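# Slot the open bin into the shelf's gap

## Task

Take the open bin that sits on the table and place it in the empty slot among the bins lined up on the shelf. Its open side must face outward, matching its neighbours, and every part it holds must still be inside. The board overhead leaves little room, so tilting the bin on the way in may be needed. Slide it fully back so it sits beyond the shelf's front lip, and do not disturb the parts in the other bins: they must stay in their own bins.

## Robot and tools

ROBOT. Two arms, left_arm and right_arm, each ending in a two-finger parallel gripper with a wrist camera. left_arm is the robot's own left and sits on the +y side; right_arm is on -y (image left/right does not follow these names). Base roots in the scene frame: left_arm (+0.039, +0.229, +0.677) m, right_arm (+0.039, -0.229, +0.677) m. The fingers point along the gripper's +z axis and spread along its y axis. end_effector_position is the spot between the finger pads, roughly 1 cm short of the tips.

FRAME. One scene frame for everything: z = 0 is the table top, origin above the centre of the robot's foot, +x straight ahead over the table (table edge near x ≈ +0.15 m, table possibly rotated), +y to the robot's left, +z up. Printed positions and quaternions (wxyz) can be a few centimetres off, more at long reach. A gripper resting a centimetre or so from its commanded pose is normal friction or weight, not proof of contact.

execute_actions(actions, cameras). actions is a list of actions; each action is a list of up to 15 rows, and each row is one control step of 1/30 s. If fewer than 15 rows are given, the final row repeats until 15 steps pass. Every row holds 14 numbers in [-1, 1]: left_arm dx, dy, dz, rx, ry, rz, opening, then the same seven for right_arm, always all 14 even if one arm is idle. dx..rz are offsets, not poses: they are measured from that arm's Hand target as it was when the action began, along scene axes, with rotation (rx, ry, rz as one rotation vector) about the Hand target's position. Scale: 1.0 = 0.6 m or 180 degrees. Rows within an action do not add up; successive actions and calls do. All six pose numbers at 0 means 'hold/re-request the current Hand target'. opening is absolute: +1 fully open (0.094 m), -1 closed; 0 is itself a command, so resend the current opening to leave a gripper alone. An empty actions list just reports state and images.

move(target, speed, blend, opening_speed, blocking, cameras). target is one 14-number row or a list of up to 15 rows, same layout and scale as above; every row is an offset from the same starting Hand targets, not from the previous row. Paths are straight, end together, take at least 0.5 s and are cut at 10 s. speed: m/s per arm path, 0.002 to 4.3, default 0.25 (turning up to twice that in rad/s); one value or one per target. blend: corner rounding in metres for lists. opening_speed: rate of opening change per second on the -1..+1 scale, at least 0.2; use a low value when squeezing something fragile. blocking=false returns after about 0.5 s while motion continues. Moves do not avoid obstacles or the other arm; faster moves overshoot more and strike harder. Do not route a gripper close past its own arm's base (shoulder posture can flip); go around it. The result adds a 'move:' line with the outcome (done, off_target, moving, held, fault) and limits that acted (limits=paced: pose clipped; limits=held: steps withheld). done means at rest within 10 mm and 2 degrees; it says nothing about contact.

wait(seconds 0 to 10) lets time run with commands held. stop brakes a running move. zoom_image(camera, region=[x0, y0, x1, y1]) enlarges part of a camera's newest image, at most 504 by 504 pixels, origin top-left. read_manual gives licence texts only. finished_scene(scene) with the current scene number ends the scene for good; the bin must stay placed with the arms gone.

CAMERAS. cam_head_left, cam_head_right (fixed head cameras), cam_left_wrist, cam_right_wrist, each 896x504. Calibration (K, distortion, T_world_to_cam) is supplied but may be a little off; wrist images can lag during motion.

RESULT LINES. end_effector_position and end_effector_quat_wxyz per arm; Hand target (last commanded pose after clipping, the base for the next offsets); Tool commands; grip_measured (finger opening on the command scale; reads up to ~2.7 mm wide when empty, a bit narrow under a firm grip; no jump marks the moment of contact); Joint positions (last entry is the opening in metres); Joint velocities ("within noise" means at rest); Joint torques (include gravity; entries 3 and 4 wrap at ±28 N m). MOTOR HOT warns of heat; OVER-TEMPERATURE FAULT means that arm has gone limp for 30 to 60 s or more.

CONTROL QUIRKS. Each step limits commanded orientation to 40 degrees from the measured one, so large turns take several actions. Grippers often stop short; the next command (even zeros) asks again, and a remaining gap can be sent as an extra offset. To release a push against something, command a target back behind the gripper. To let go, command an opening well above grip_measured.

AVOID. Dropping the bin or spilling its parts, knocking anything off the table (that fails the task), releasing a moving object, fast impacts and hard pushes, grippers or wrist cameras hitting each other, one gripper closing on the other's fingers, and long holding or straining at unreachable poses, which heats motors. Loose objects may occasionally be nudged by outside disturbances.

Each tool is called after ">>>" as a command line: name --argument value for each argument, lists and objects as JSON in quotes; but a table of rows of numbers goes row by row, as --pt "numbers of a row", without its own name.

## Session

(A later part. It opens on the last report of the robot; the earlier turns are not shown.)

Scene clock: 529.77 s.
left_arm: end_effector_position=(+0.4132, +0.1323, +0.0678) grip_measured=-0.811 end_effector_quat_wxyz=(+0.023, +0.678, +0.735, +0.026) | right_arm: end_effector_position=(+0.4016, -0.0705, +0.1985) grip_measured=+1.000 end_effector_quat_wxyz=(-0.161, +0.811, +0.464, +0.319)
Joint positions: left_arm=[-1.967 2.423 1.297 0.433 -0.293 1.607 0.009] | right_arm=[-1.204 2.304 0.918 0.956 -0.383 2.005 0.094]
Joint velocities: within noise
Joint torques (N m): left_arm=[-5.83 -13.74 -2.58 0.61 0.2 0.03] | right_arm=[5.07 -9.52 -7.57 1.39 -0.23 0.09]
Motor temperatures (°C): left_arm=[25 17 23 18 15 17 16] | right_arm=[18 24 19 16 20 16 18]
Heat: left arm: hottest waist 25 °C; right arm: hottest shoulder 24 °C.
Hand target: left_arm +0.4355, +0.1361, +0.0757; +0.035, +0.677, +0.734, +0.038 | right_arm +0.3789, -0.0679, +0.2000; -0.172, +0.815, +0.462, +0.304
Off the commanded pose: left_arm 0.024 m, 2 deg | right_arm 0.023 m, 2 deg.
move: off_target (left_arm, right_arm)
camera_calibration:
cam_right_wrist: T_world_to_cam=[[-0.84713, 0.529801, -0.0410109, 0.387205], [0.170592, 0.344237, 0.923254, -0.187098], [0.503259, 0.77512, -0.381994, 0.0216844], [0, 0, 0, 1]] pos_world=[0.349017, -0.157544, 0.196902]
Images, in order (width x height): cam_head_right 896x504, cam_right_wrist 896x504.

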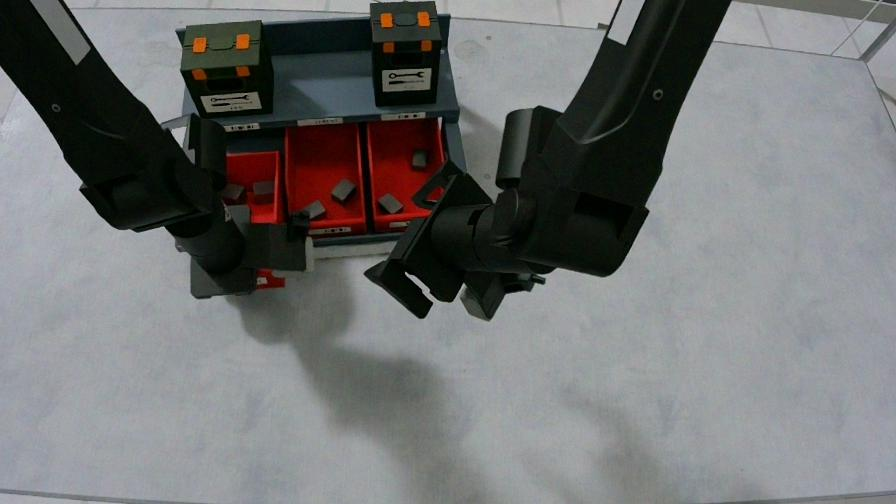

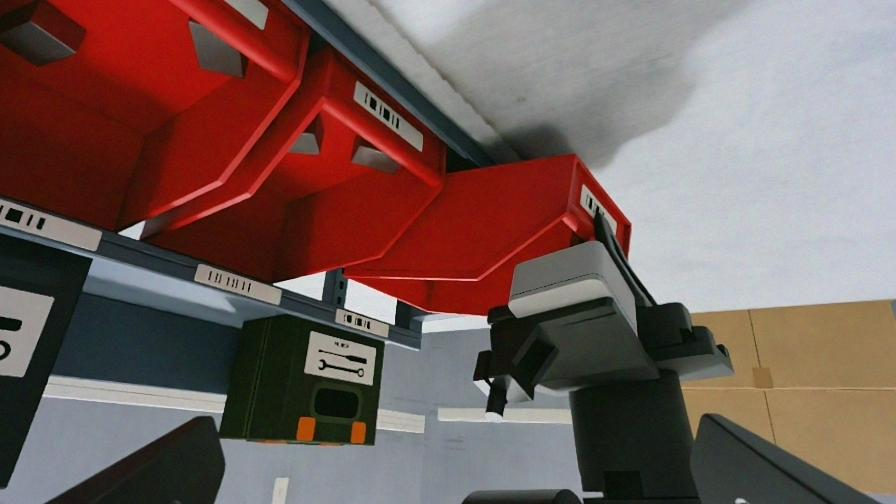

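>>> move --pt "0.093 0.007 -0.003 0 0 0 -0.88 0 0 0 0 0 0 1" --speed 0.06 --cameras '["cam_right_wrist","cam_head_right","cam_left_wrist"]'

>>> zoom_image --camera "cam_right_wrist" --region '[250, 100, 650, 400]'

Scene clock: 545.03 s.
left_arm: end_effector_position=(+0.4615, +0.1357, +0.0628) grip_measured=-0.811 end_effector_quat_wxyz=(+0.020, +0.679, +0.734, +0.023) | right_arm: end_effector_position=(+0.4016, -0.0705, +0.1985) grip_measured=+1.000 end_effector_quat_wxyz=(-0.161, +0.811, +0.464, +0.319)
Joint positions: left_arm=[-1.966 2.397 1.403 0.292 -0.293 1.607 0.009] | right_arm=[-1.204 2.304 0.918 0.956 -0.383 2.005 0.094]
Joint velocities: within noise
Joint torques (N m): left_arm=[-5.95 -15.56 -1.13 0.44 0.15 0.03] | right_arm=[5.48 -9.64 -7.6 1.46 -0.24 0.06]
Motor temperatures (°C): left_arm=[25 17 22 18 15 17 16] | right_arm=[18 24 19 16 20 16 18]
Heat: left arm: hottest waist 25 °C; right arm: hottest shoulder 24 °C.
Hand target: left_arm +0.4916, +0.1404, +0.0739; +0.035, +0.677, +0.734, +0.039 | right_arm +0.3789, -0.0679, +0.2000; -0.172, +0.815, +0.462, +0.304
Off the commanded pose: left_arm 0.032 m, 3 deg | right_arm 0.023 m, 2 deg.
move: off_target (left_arm, right_arm)
camera_calibration:
cam_left_wrist: T_world_to_cam=[[-0.993047, -0.0911461, -0.0744926, 0.473463], [-0.114454, 0.895524, 0.430043, -0.0574016], [0.0275131, 0.43558, -0.89973, 0.0702804], [0, 0, 0, 1]] pos_world=[0.461668, 0.0639462, 0.123188]
cam_right_wrist: T_world_to_cam=[[-0.84713, 0.529801, -0.0410109, 0.387205], [0.170592, 0.344237, 0.923254, -0.187098], [0.503259, 0.77512, -0.381994, 0.0216844], [0, 0, 0, 1]] pos_world=[0.349017, -0.157544, 0.196902]
Images, in order (width x height): cam_head_right 896x504, cam_left_wrist 896x504, cam_right_wrist 896x504.

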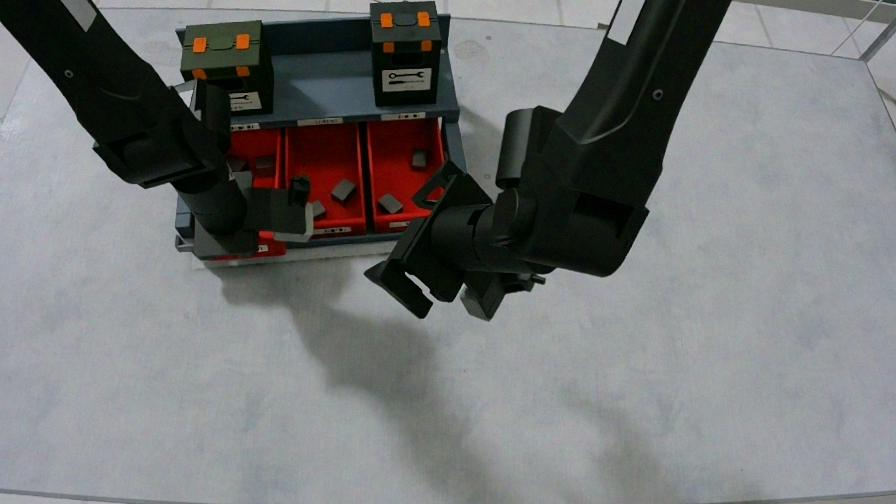

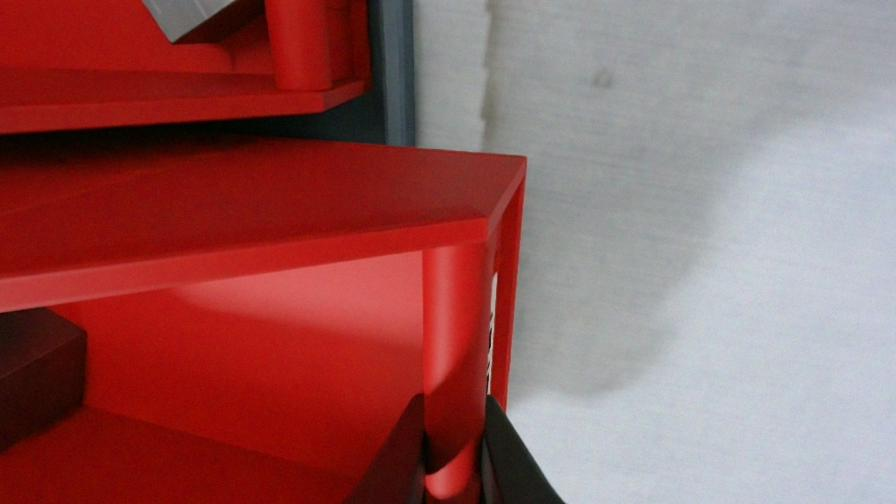

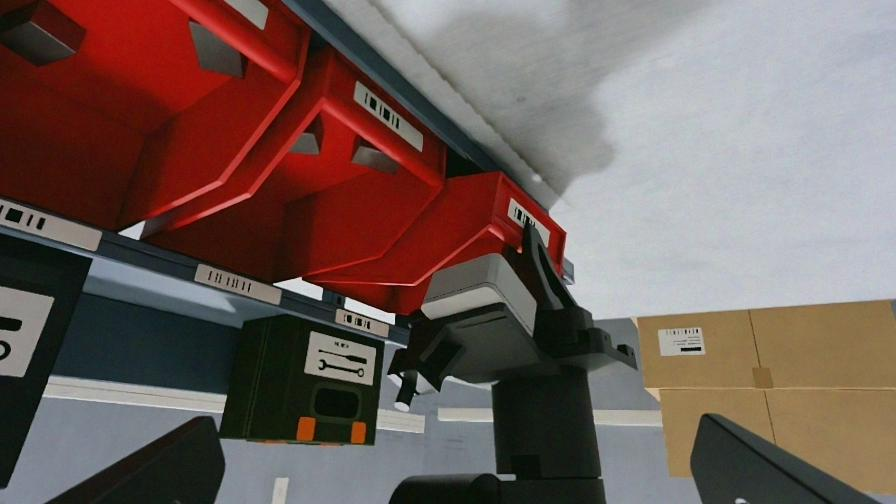

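Scaled by 1.260 from the camera's 896x504 image, which has a finer 1280x720 frame.

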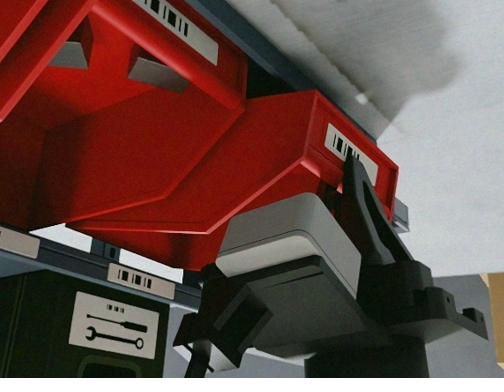

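>>> move --pt "0.037 0.002 -0.03 0.003 -0.036 0 -0.88 0 0 0 0 0 0 1" --speed 0.05 --cameras '["cam_right_wrist","cam_left_wrist"]'

>>> zoom_image --camera "cam_right_wrist" --region '[300, 100, 650, 400]'

Scene clock: 567.70 s.
left_arm: end_effector_position=(+0.4974, +0.1405, +0.0536) grip_measured=-0.811 end_effector_quat_wxyz=(+0.058, +0.675, +0.732, +0.065) | right_arm: end_effector_position=(+0.4016, -0.0705, +0.1985) grip_measured=+1.000 end_effector_quat_wxyz=(-0.161, +0.811, +0.464, +0.319)
Joint positions: left_arm=[-1.959 2.423 1.456 0.384 -0.281 1.643 0.009] | right_arm=[-1.204 2.304 0.918 0.956 -0.383 2.005 0.094]
Joint velocities: within noise
Joint torques (N m): left_arm=[-6.18 -13.51 -0.51 1.83 0.23 0.08] | right_arm=[5.54 -9.76 -7.6 1.36 -0.23 0.05]
Motor temperatures (°C): left_arm=[25 19 22 18 15 17 16] | right_arm=[18 24 19 16 20 16 18]
Heat: left arm: hottest waist 25 °C; right arm: hottest shoulder 24 °C.
Hand target: left_arm +0.5136, +0.1415, +0.0559; +0.074, +0.674, +0.731, +0.080 | right_arm +0.3789, -0.0679, +0.2000; -0.172, +0.815, +0.462, +0.304
Off the commanded pose: left_arm 0.017 m, 2 deg | right_arm 0.023 m, 2 deg.
move: off_target (left_arm, right_arm)
camera_calibration:
cam_left_wrist: T_world_to_cam=[[-0.97793, -0.0922748, -0.187452, 0.507554], [-0.165056, 0.891275, 0.422356, -0.0274997], [0.128098, 0.443975, -0.886836, 0.00694431], [0, 0, 0, 1]] pos_world=[0.490924, 0.0682611, 0.112915]
cam_right_wrist: T_world_to_cam=[[-0.84713, 0.529801, -0.0410109, 0.387205], [0.170592, 0.344237, 0.923254, -0.187098], [0.503259, 0.77512, -0.381994, 0.0216844], [0, 0, 0, 1]] pos_world=[0.349017, -0.157544, 0.196902]
Images, in order (width x height): cam_left_wrist 896x504, cam_right_wrist 896x504.

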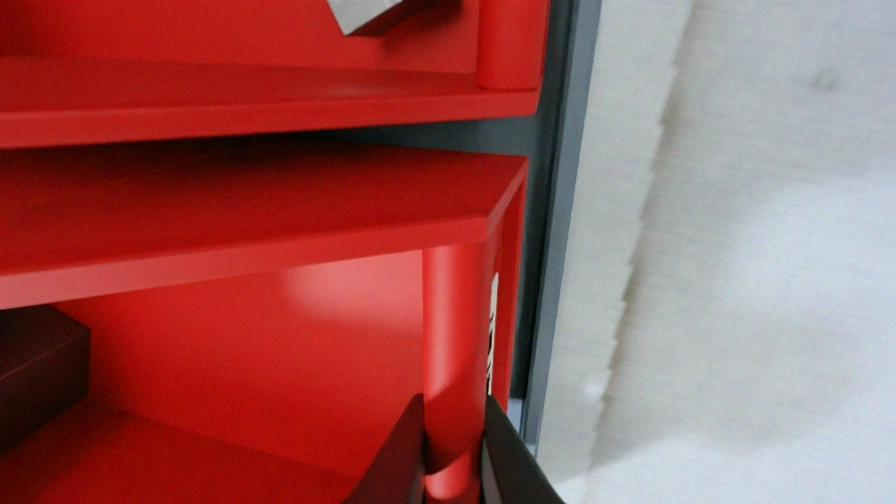

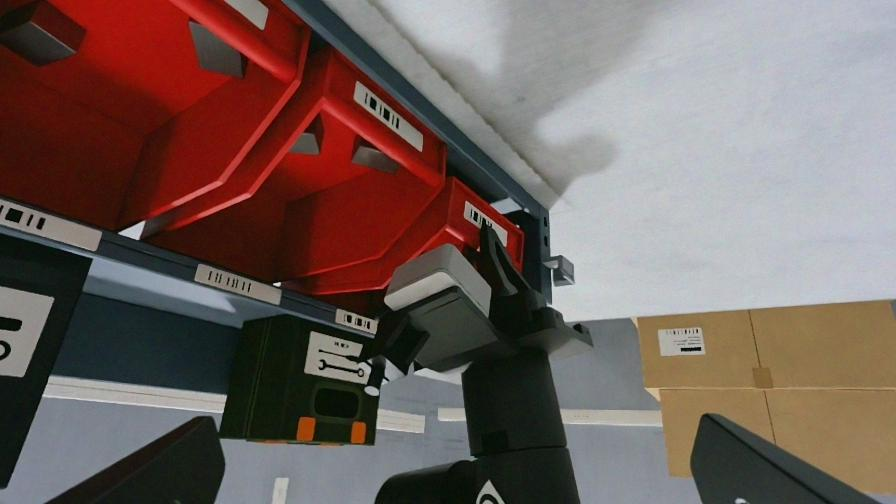

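Scaled by 1.440 from the camera's 896x504 image, which has a finer 1280x720 frame.

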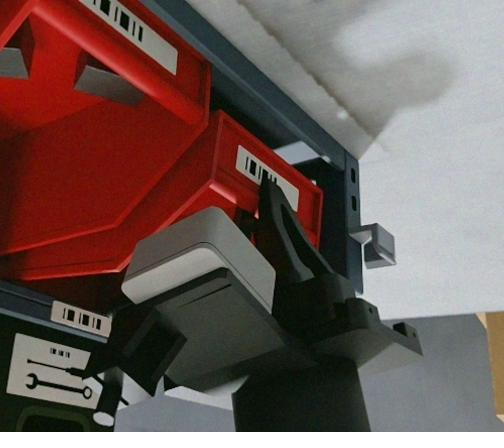

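>>> move --pt "-0.03 -0.004 -0.012 0.0014 -0.0167 0 -0.88 0 0 0 0 0 0 1" --speed 0.05 --cameras '["cam_right_wrist","cam_left_wrist"]'

>>> zoom_image --camera "cam_right_wrist" --region '[300, 100, 650, 400]'

Scene clock: 576.63 s.
left_arm: end_effector_position=(+0.4827, +0.1381, +0.0438) grip_measured=-0.811 end_effector_quat_wxyz=(+0.077, +0.673, +0.730, +0.086) | right_arm: end_effector_position=(+0.4016, -0.0705, +0.1985) grip_measured=+1.000 end_effector_quat_wxyz=(-0.161, +0.811, +0.464, +0.319)
Joint positions: left_arm=[-1.954 2.471 1.442 0.508 -0.273 1.66 0.009] | right_arm=[-1.204 2.304 0.918 0.956 -0.383 2.005 0.094]
Joint velocities: within noise
Joint torques (N m): left_arm=[-5.83 -13.33 -1.65 1.96 0.27 0.02] | right_arm=[5.42 -9.88 -7.58 1.31 -0.26 0.06]
Motor temperatures (°C): left_arm=[25 18 21 18 15 17 17] | right_arm=[18 24 19 16 20 16 18]
Heat: left arm: hottest waist 25 °C; right arm: hottest shoulder 24 °C.
Hand target: left_arm +0.4957, +0.1393, +0.0487; +0.091, +0.671, +0.729, +0.099 | right_arm +0.3789, -0.0679, +0.2000; -0.172, +0.815, +0.462, +0.304
Off the commanded pose: left_arm 0.014 m, 2 deg | right_arm 0.023 m, 2 deg.
move: off_target (left_arm, right_arm)
camera_calibration:
cam_left_wrist: T_world_to_cam=[[-0.965519, -0.0924824, -0.243352, 0.487636], [-0.190165, 0.88895, 0.41666, -0.0110096], [0.177794, 0.44857, -0.875885, -0.0238218], [0, 0, 0, 1]] pos_world=[0.472963, 0.0655704, 0.102389]
cam_right_wrist: T_world_to_cam=[[-0.84713, 0.529801, -0.0410109, 0.387205], [0.170592, 0.344237, 0.923254, -0.187098], [0.503259, 0.77512, -0.381994, 0.0216844], [0, 0, 0, 1]] pos_world=[0.349017, -0.157544, 0.196902]
Images, in order (width x height): cam_left_wrist 896x504, cam_right_wrist 896x504.

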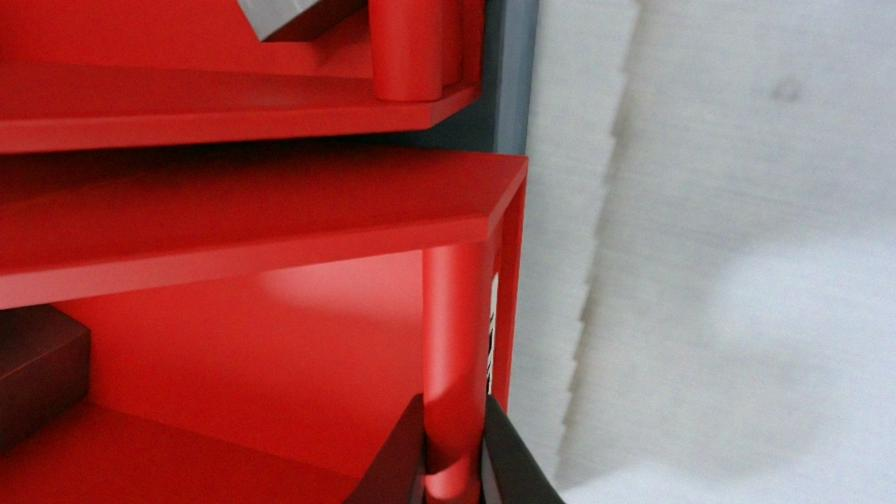

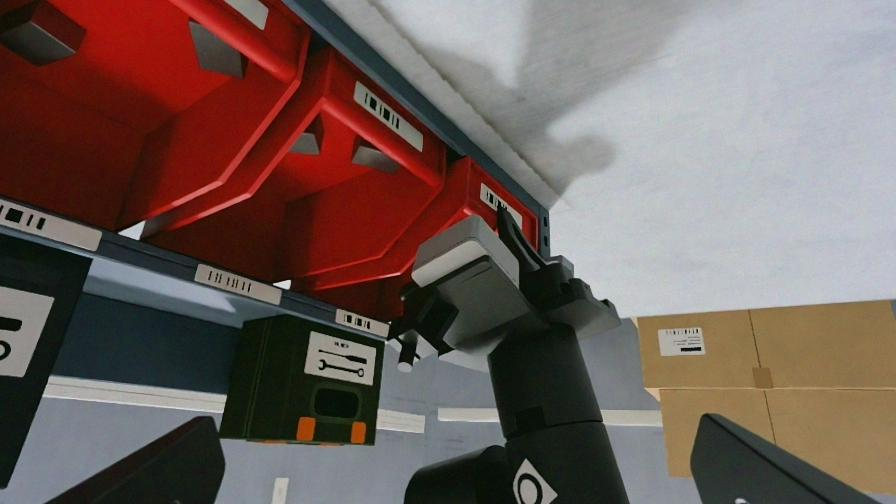

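Scaled by 1.440 from the camera's 896x504 image, which has a finer 1280x720 frame.

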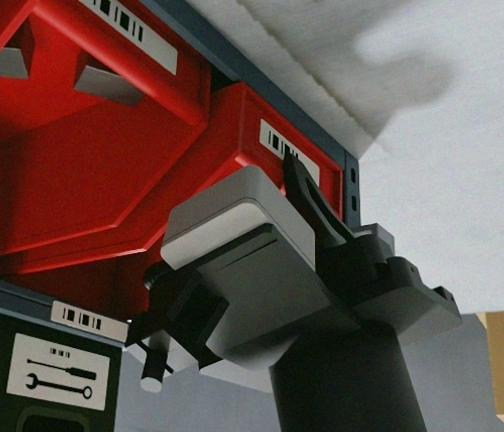

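>>> move --pt "0.03 0.001 0.005 0 0 0 -0.88 0 0 0 0 0 0 1" --speed 0.05 --cameras '["cam_right_wrist","cam_left_wrist"]'

Scene clock: 588.07 s.
left_arm: end_effector_position=(+0.4871, +0.1381, +0.0421) grip_measured=-0.811 end_effector_quat_wxyz=(+0.076, +0.674, +0.730, +0.084) | right_arm: end_effector_position=(+0.4016, -0.0705, +0.1985) grip_measured=+1.000 end_effector_quat_wxyz=(-0.161, +0.811, +0.464, +0.319)
Joint positions: left_arm=[-1.954 2.471 1.457 0.487 -0.273 1.661 0.009] | right_arm=[-1.204 2.304 0.918 0.956 -0.383 2.005 0.094]
Joint velocities: within noise
Joint torques (N m): left_arm=[-6.18 -14.62 -0.76 1.37 0.16 0] | right_arm=[4.72 -9.41 -7.54 1.35 -0.24 0.08]
Motor temperatures (°C): left_arm=[25 19 21 18 15 17 17] | right_arm=[18 24 19 16 20 16 18]
Heat: left arm: hottest waist 25 °C; right arm: hottest shoulder 24 °C.
Hand target: left_arm +0.5139, +0.1398, +0.0517; +0.091, +0.671, +0.729, +0.100 | right_arm +0.3789, -0.0679, +0.2000; -0.172, +0.815, +0.462, +0.304
Off the commanded pose: left_arm 0.028 m, 3 deg | right_arm 0.023 m, 2 deg.
move: off_target (left_arm, right_arm)
camera_calibration:
cam_left_wrist: T_world_to_cam=[[-0.966935, -0.0907869, -0.238318, 0.491712], [-0.186355, 0.889476, 0.417259, -0.0113502], [0.174096, 0.447874, -0.876983, -0.0241956], [0, 0, 0, 1]] pos_world=[0.47755, 0.0655734, 0.1007]
cam_right_wrist: T_world_to_cam=[[-0.84713, 0.529801, -0.0410109, 0.387205], [0.170592, 0.344237, 0.923254, -0.187098], [0.503259, 0.77512, -0.381994, 0.0216844], [0, 0, 0, 1]] pos_world=[0.349017, -0.157544, 0.196902]
Images, in order (width x height): cam_left_wrist 896x504, cam_right_wrist 896x504.

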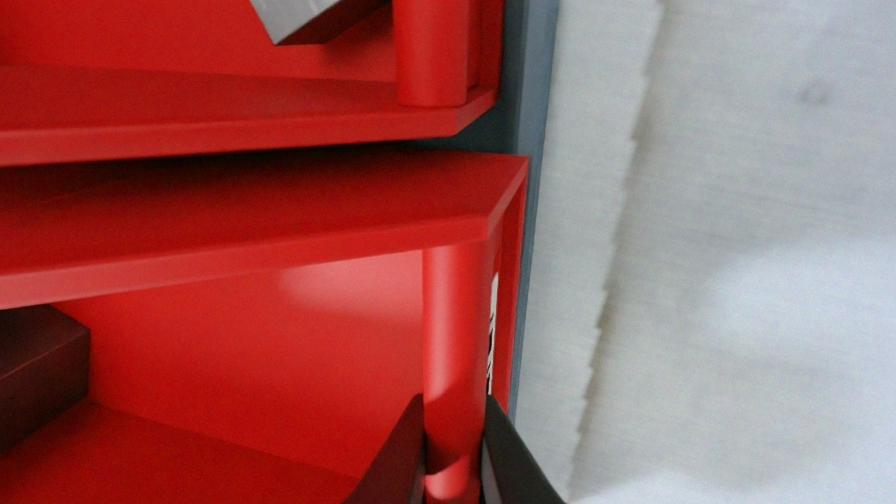

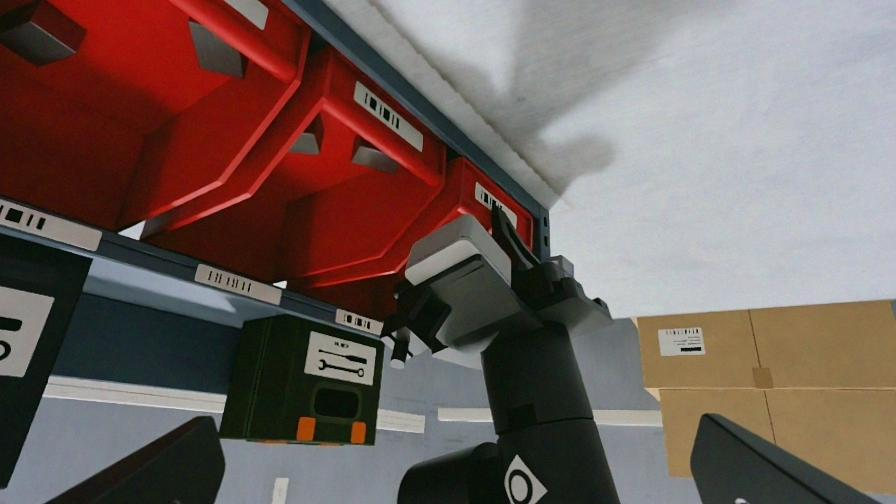

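>>> move --pt "0.01 0.000 0.0 0 0 0 -0.88 0 0 0 0 0 0 1" --pt "0.01 0.000 -0.018 0.0014 -0.0167 0 -0.88 0 0 0 0 0 0 1" --speed 0.05 --cameras '["cam_right_wrist","cam_left_wrist"]'

>>> zoom_image --camera "cam_right_wrist" --region '[350, 100, 600, 300]'

Scene clock: 593.20 s.
left_arm: end_effector_position=(+0.4999, +0.1384, +0.0363) grip_measured=-0.811 end_effector_quat_wxyz=(+0.091, +0.672, +0.728, +0.101) | right_arm: end_effector_position=(+0.4016, -0.0705, +0.1985) grip_measured=+1.000 end_effector_quat_wxyz=(-0.161, +0.811, +0.464, +0.319)
Joint positions: left_arm=[-1.952 2.492 1.489 0.523 -0.267 1.675 0.009] | right_arm=[-1.204 2.304 0.918 0.956 -0.383 2.005 0.094]
Joint velocities: within noise
Joint torques (N m): left_arm=[-5.89 -13.27 -0.49 2.17 0.3 0.05] | right_arm=[5.19 -9.76 -7.54 1.39 -0.24 0.02]
Motor temperatures (°C): left_arm=[25 19 21 18 15 17 17] | right_arm=[18 24 20 16 20 16 18]
Heat: left arm: hottest waist 25 °C; right arm: hottest shoulder 24 °C.
Hand target: left_arm +0.5197, +0.1397, +0.0409; +0.109, +0.669, +0.726, +0.119 | right_arm +0.3789, -0.0679, +0.2000; -0.172, +0.815, +0.462, +0.304
Off the commanded pose: left_arm 0.021 m, 3 deg | right_arm 0.023 m, 2 deg.
move: off_target (left_arm, right_arm)
camera_calibration:
cam_left_wrist: T_world_to_cam=[[-0.95509, -0.0889132, -0.282662, 0.49811], [-0.204436, 0.888248, 0.411366, 0.00262079], [0.214498, 0.450678, -0.866533, -0.0526397], [0, 0, 0, 1]] pos_world=[0.487567, 0.0656843, 0.0941049]
cam_right_wrist: T_world_to_cam=[[-0.84713, 0.529801, -0.0410109, 0.387205], [0.170592, 0.344237, 0.923254, -0.187098], [0.503259, 0.77512, -0.381994, 0.0216844], [0, 0, 0, 1]] pos_world=[0.349017, -0.157544, 0.196902]
Images, in order (width x height): cam_left_wrist 896x504, cam_right_wrist 896x504.

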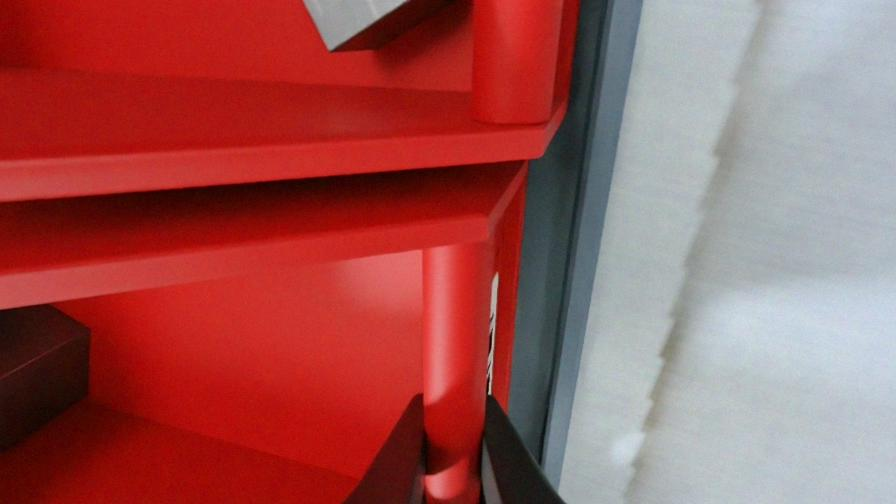

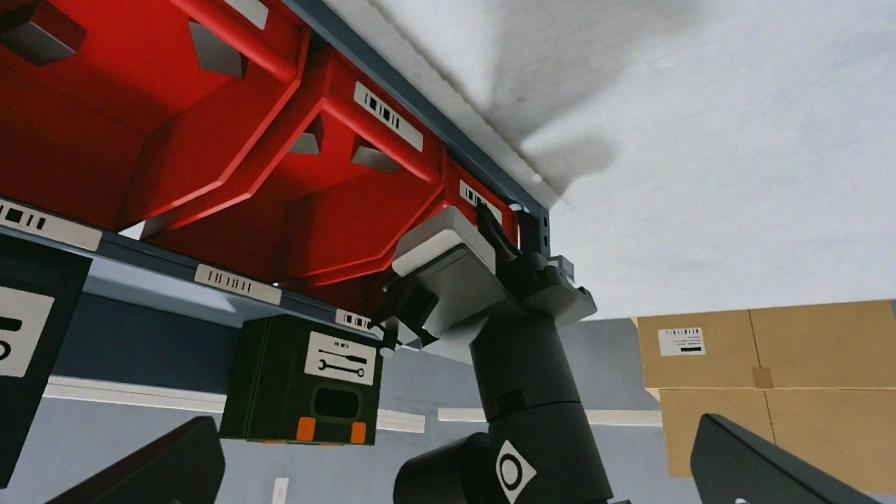

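Scaled by 2.016 from the camera's 896x504 image, which has a finer 1280x720 frame.

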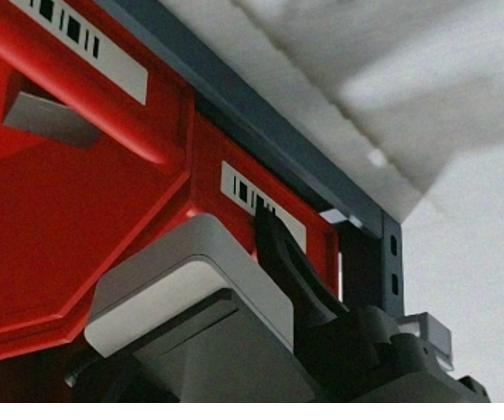

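>>> move --pt "0.0 0.000 -0.010 0 0 0 -0.88 0 0 0 0 0 0 1" --speed 0.05 --cameras '["cam_right_wrist","cam_left_wrist"]'

>>> zoom_image --camera "cam_right_wrist" --region '[350, 100, 600, 300]'

Scene clock: 599.50 s.
left_arm: end_effector_position=(+0.5040, +0.1390, +0.0317) grip_measured=-0.811 end_effector_quat_wxyz=(+0.095, +0.671, +0.728, +0.104) | right_arm: end_effector_position=(+0.4016, -0.0705, +0.1985) grip_measured=+1.000 end_effector_quat_wxyz=(-0.161, +0.811, +0.464, +0.319)
Joint positions: left_arm=[-1.95 2.504 1.51 0.524 -0.264 1.676 0.009] | right_arm=[-1.204 2.304 0.918 0.956 -0.383 2.005 0.094]
Joint velocities: within noise
Joint torques (N m): left_arm=[-6.01 -12.98 -0.4 1.98 0.29 0.02] | right_arm=[5.01 -9.35 -7.57 1.35 -0.26 0.02]
Motor temperatures (°C): left_arm=[25 19 21 18 15 17 17] | right_arm=[18 24 20 16 20 16 18]
Heat: left arm: hottest waist 25 °C; right arm: hottest shoulder 24 °C.
Hand target: left_arm +0.5197, +0.1397, +0.0349; +0.109, +0.669, +0.726, +0.119 | right_arm +0.3789, -0.0679, +0.2000; -0.172, +0.815, +0.461, +0.304
Off the commanded pose: left_arm 0.016 m, 2 deg | right_arm 0.023 m, 2 deg.
move: off_target (left_arm, right_arm)
camera_calibration:
cam_left_wrist: T_world_to_cam=[[-0.952205, -0.0911734, -0.291536, 0.499932], [-0.210453, 0.887565, 0.409802, 0.00798283], [0.221395, 0.45157, -0.864332, -0.0613085], [0, 0, 0, 1]] pos_world=[0.491291, 0.0661803, 0.0894862]
cam_right_wrist: T_world_to_cam=[[-0.846996, 0.530036, -0.0407363, 0.38714], [0.170904, 0.344062, 0.923262, -0.187236], [0.503378, 0.775037, -0.382005, 0.0216318], [0, 0, 0, 1]] pos_world=[0.349016, -0.157543, 0.196902]
Images, in order (width x height): cam_left_wrist 896x504, cam_right_wrist 896x504.

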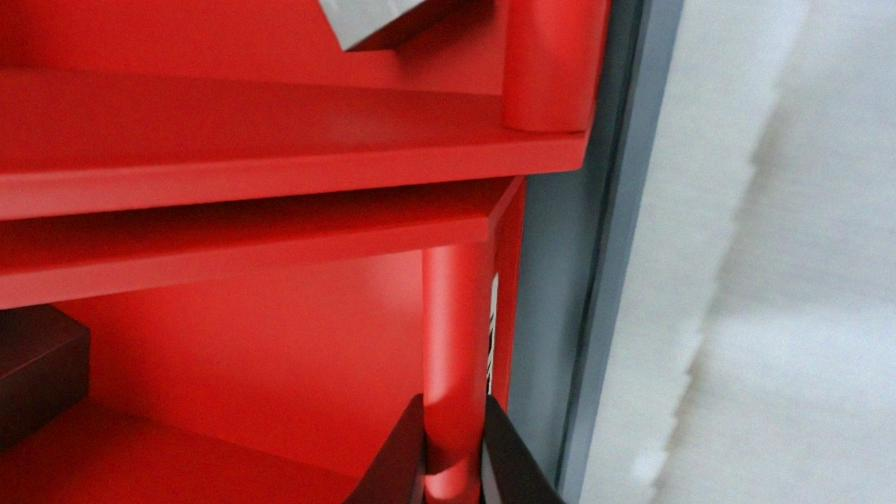

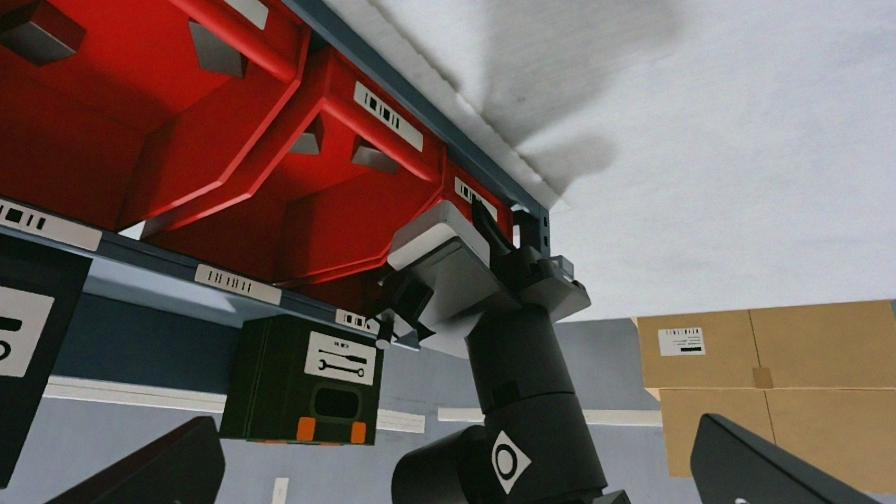

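Scaled by 2.016 from the camera's 896x504 image, which has a finer 1280x720 frame.

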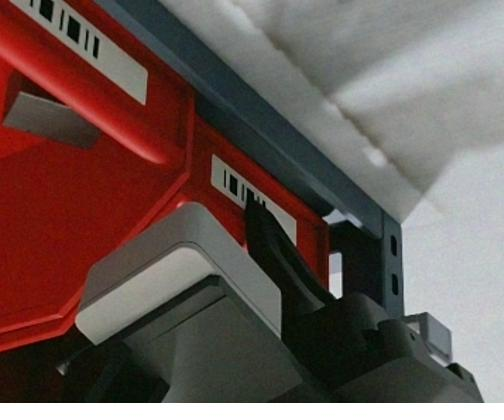

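>>> move --pt "-0.01 0.000 0.0 0 0 0 -0.4 0 0 0 0 0 0 1" --speed 0.05 --opening_speed 0.3 --cameras '["cam_right_wrist","cam_left_wrist"]'

Scene clock: 614.97 s.
left_arm: end_effector_position=(+0.5091, +0.1399, +0.0339) grip_measured=-0.403 end_effector_quat_wxyz=(+0.104, +0.667, +0.729, +0.114) | right_arm: end_effector_position=(+0.4016, -0.0705, +0.1985) grip_measured=+1.000 end_effector_quat_wxyz=(-0.161, +0.811, +0.464, +0.319)
Joint positions: left_arm=[-1.949 2.504 1.506 0.555 -0.261 1.677 0.028] | right_arm=[-1.204 2.304 0.918 0.956 -0.383 2.005 0.094]
Joint velocities: within noise
Joint torques (N m): left_arm=[-5.89 -12.86 -0.88 1.28 0.21 0.02] | right_arm=[5.48 -9.64 -7.51 1.33 -0.26 0.02]
Motor temperatures (°C): left_arm=[25 19 21 18 15 17 17] | right_arm=[18 23 20 16 20 16 18]
Heat: left arm: hottest waist 25 °C; right arm: hottest shoulder 23 °C.
Hand target: left_arm +0.5138, +0.1399, +0.0349; +0.109, +0.669, +0.726, +0.119 | right_arm +0.3789, -0.0679, +0.2000; -0.172, +0.815, +0.461, +0.304
Off the commanded pose: left_arm 0.005 m, 1 deg | right_arm 0.023 m, 2 deg.
move: off_target (right_arm)
camera_calibration:
cam_left_wrist: T_world_to_cam=[[-0.943371, -0.0970856, -0.317215, 0.502668], [-0.227129, 0.885973, 0.404307, 0.0161811], [0.241791, 0.45346, -0.857852, -0.0718987], [0, 0, 0, 1]] pos_world=[0.495262, 0.0670689, 0.0912329]
cam_right_wrist: T_world_to_cam=[[-0.846996, 0.530036, -0.0407363, 0.38714], [0.170904, 0.344062, 0.923262, -0.187236], [0.503378, 0.775037, -0.382005, 0.0216318], [0, 0, 0, 1]] pos_world=[0.349016, -0.157543, 0.196902]
Images, in order (width x height): cam_left_wrist 896x504, cam_right_wrist 896x504.

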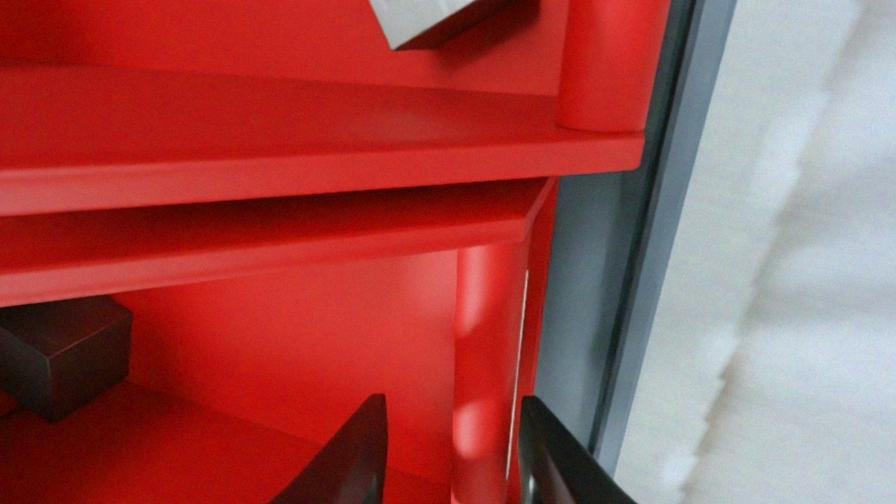

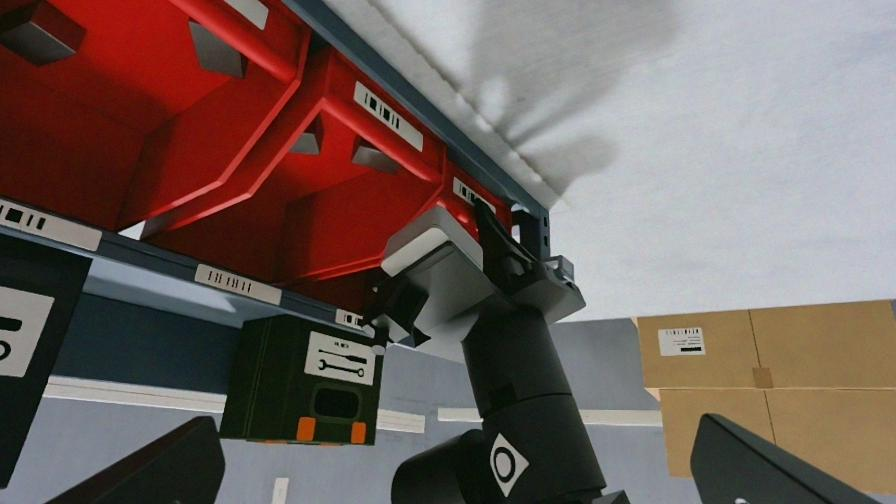

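>>> move --pt "-0.012 0.000 0.0 0 0 0 -0.4 0 0 0 0 0 0 1" --pt "-0.055 -0.004 0.15 0 0 0 -0.4 0 0 0 0 0 0 1" --speed 0.08

Scene clock: 620.87 s.
left_arm: end_effector_position=(+0.4757, +0.1405, +0.1156) grip_measured=-0.402 end_effector_quat_wxyz=(+0.102, +0.673, +0.724, +0.115) | right_arm: end_effector_position=(+0.4016, -0.0705, +0.1985) grip_measured=+1.000 end_effector_quat_wxyz=(-0.161, +0.811, +0.464, +0.319)
Joint positions: left_arm=[-1.983 2.332 1.198 0.689 -0.294 1.678 0.028] | right_arm=[-1.204 2.304 0.918 0.956 -0.383 2.005 0.094]
Joint velocities: within noise
Joint torques (N m): left_arm=[-6.42 -13.51 -3.51 1.43 -0.05 -0.21] | right_arm=[5.3 -9.7 -7.54 1.51 -0.29 0.04]
Motor temperatures (°C): left_arm=[25 19 21 18 15 17 16] | right_arm=[18 23 20 16 20 16 18]
Heat: left arm: hottest waist 25 °C; right arm: hottest shoulder 23 °C.
Hand target: left_arm +0.4807, +0.1375, +0.1248; +0.109, +0.669, +0.726, +0.119 | right_arm +0.3789, -0.0679, +0.2000; -0.172, +0.815, +0.461, +0.304
Off the commanded pose: left_arm 0.011 m, 1 deg | right_arm 0.023 m, 2 deg.
move: off_target (left_arm, right_arm)
camera_calibration:
cam_left_wrist: T_world_to_cam=[[-0.944667, -0.0817977, -0.317668, 0.495653], [-0.214823, 0.88612, 0.410661, -0.0315453], [0.247901, 0.456181, -0.85466, 0.00237088], [0, 0, 0, 1]] pos_world=[0.460863, 0.0674146, 0.172434]
cam_right_wrist: T_world_to_cam=[[-0.846996, 0.530036, -0.0407363, 0.38714], [0.170904, 0.344062, 0.923262, -0.187236], [0.503378, 0.775037, -0.382005, 0.0216318], [0, 0, 0, 1]] pos_world=[0.349016, -0.157543, 0.196902]

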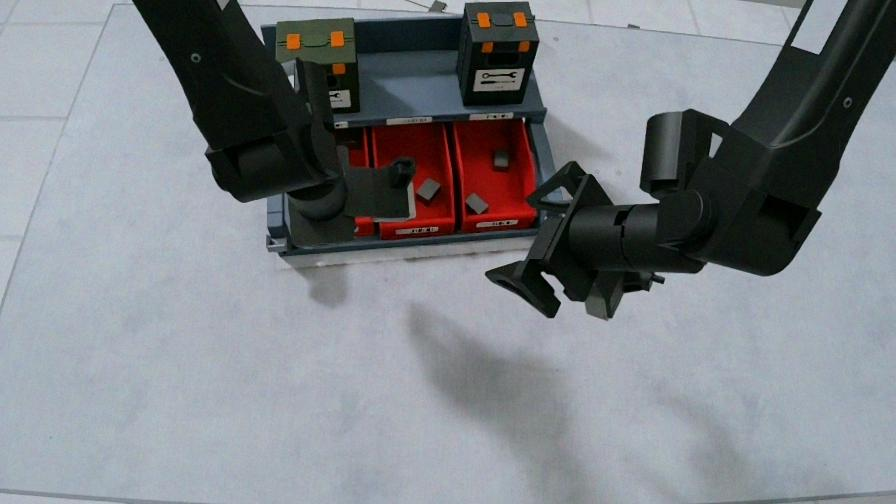

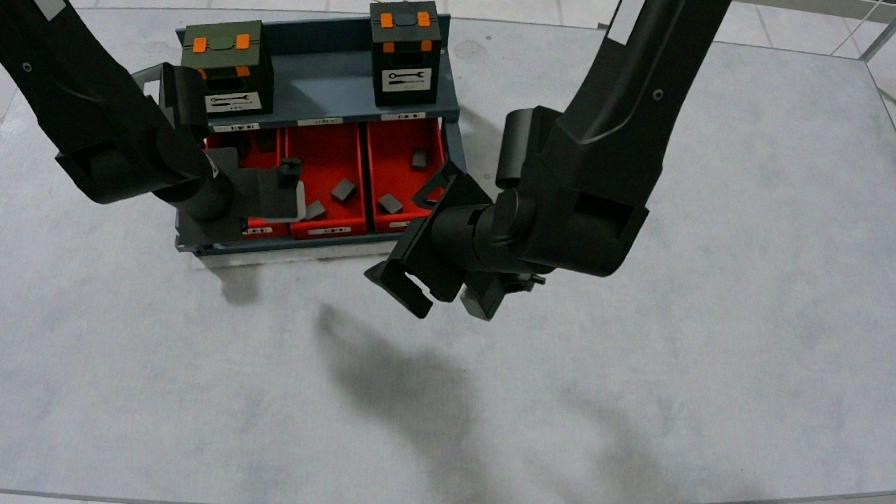

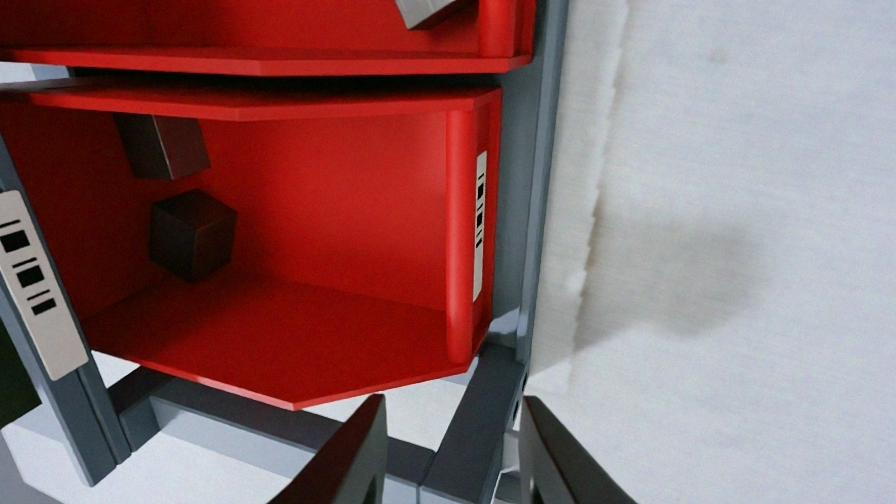

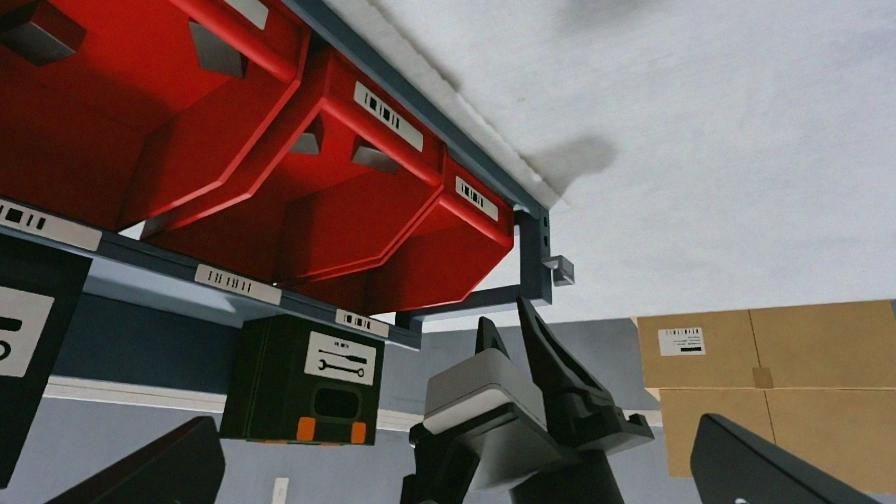

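>>> finished_scene --scene 1

The scene is finished: the task was done.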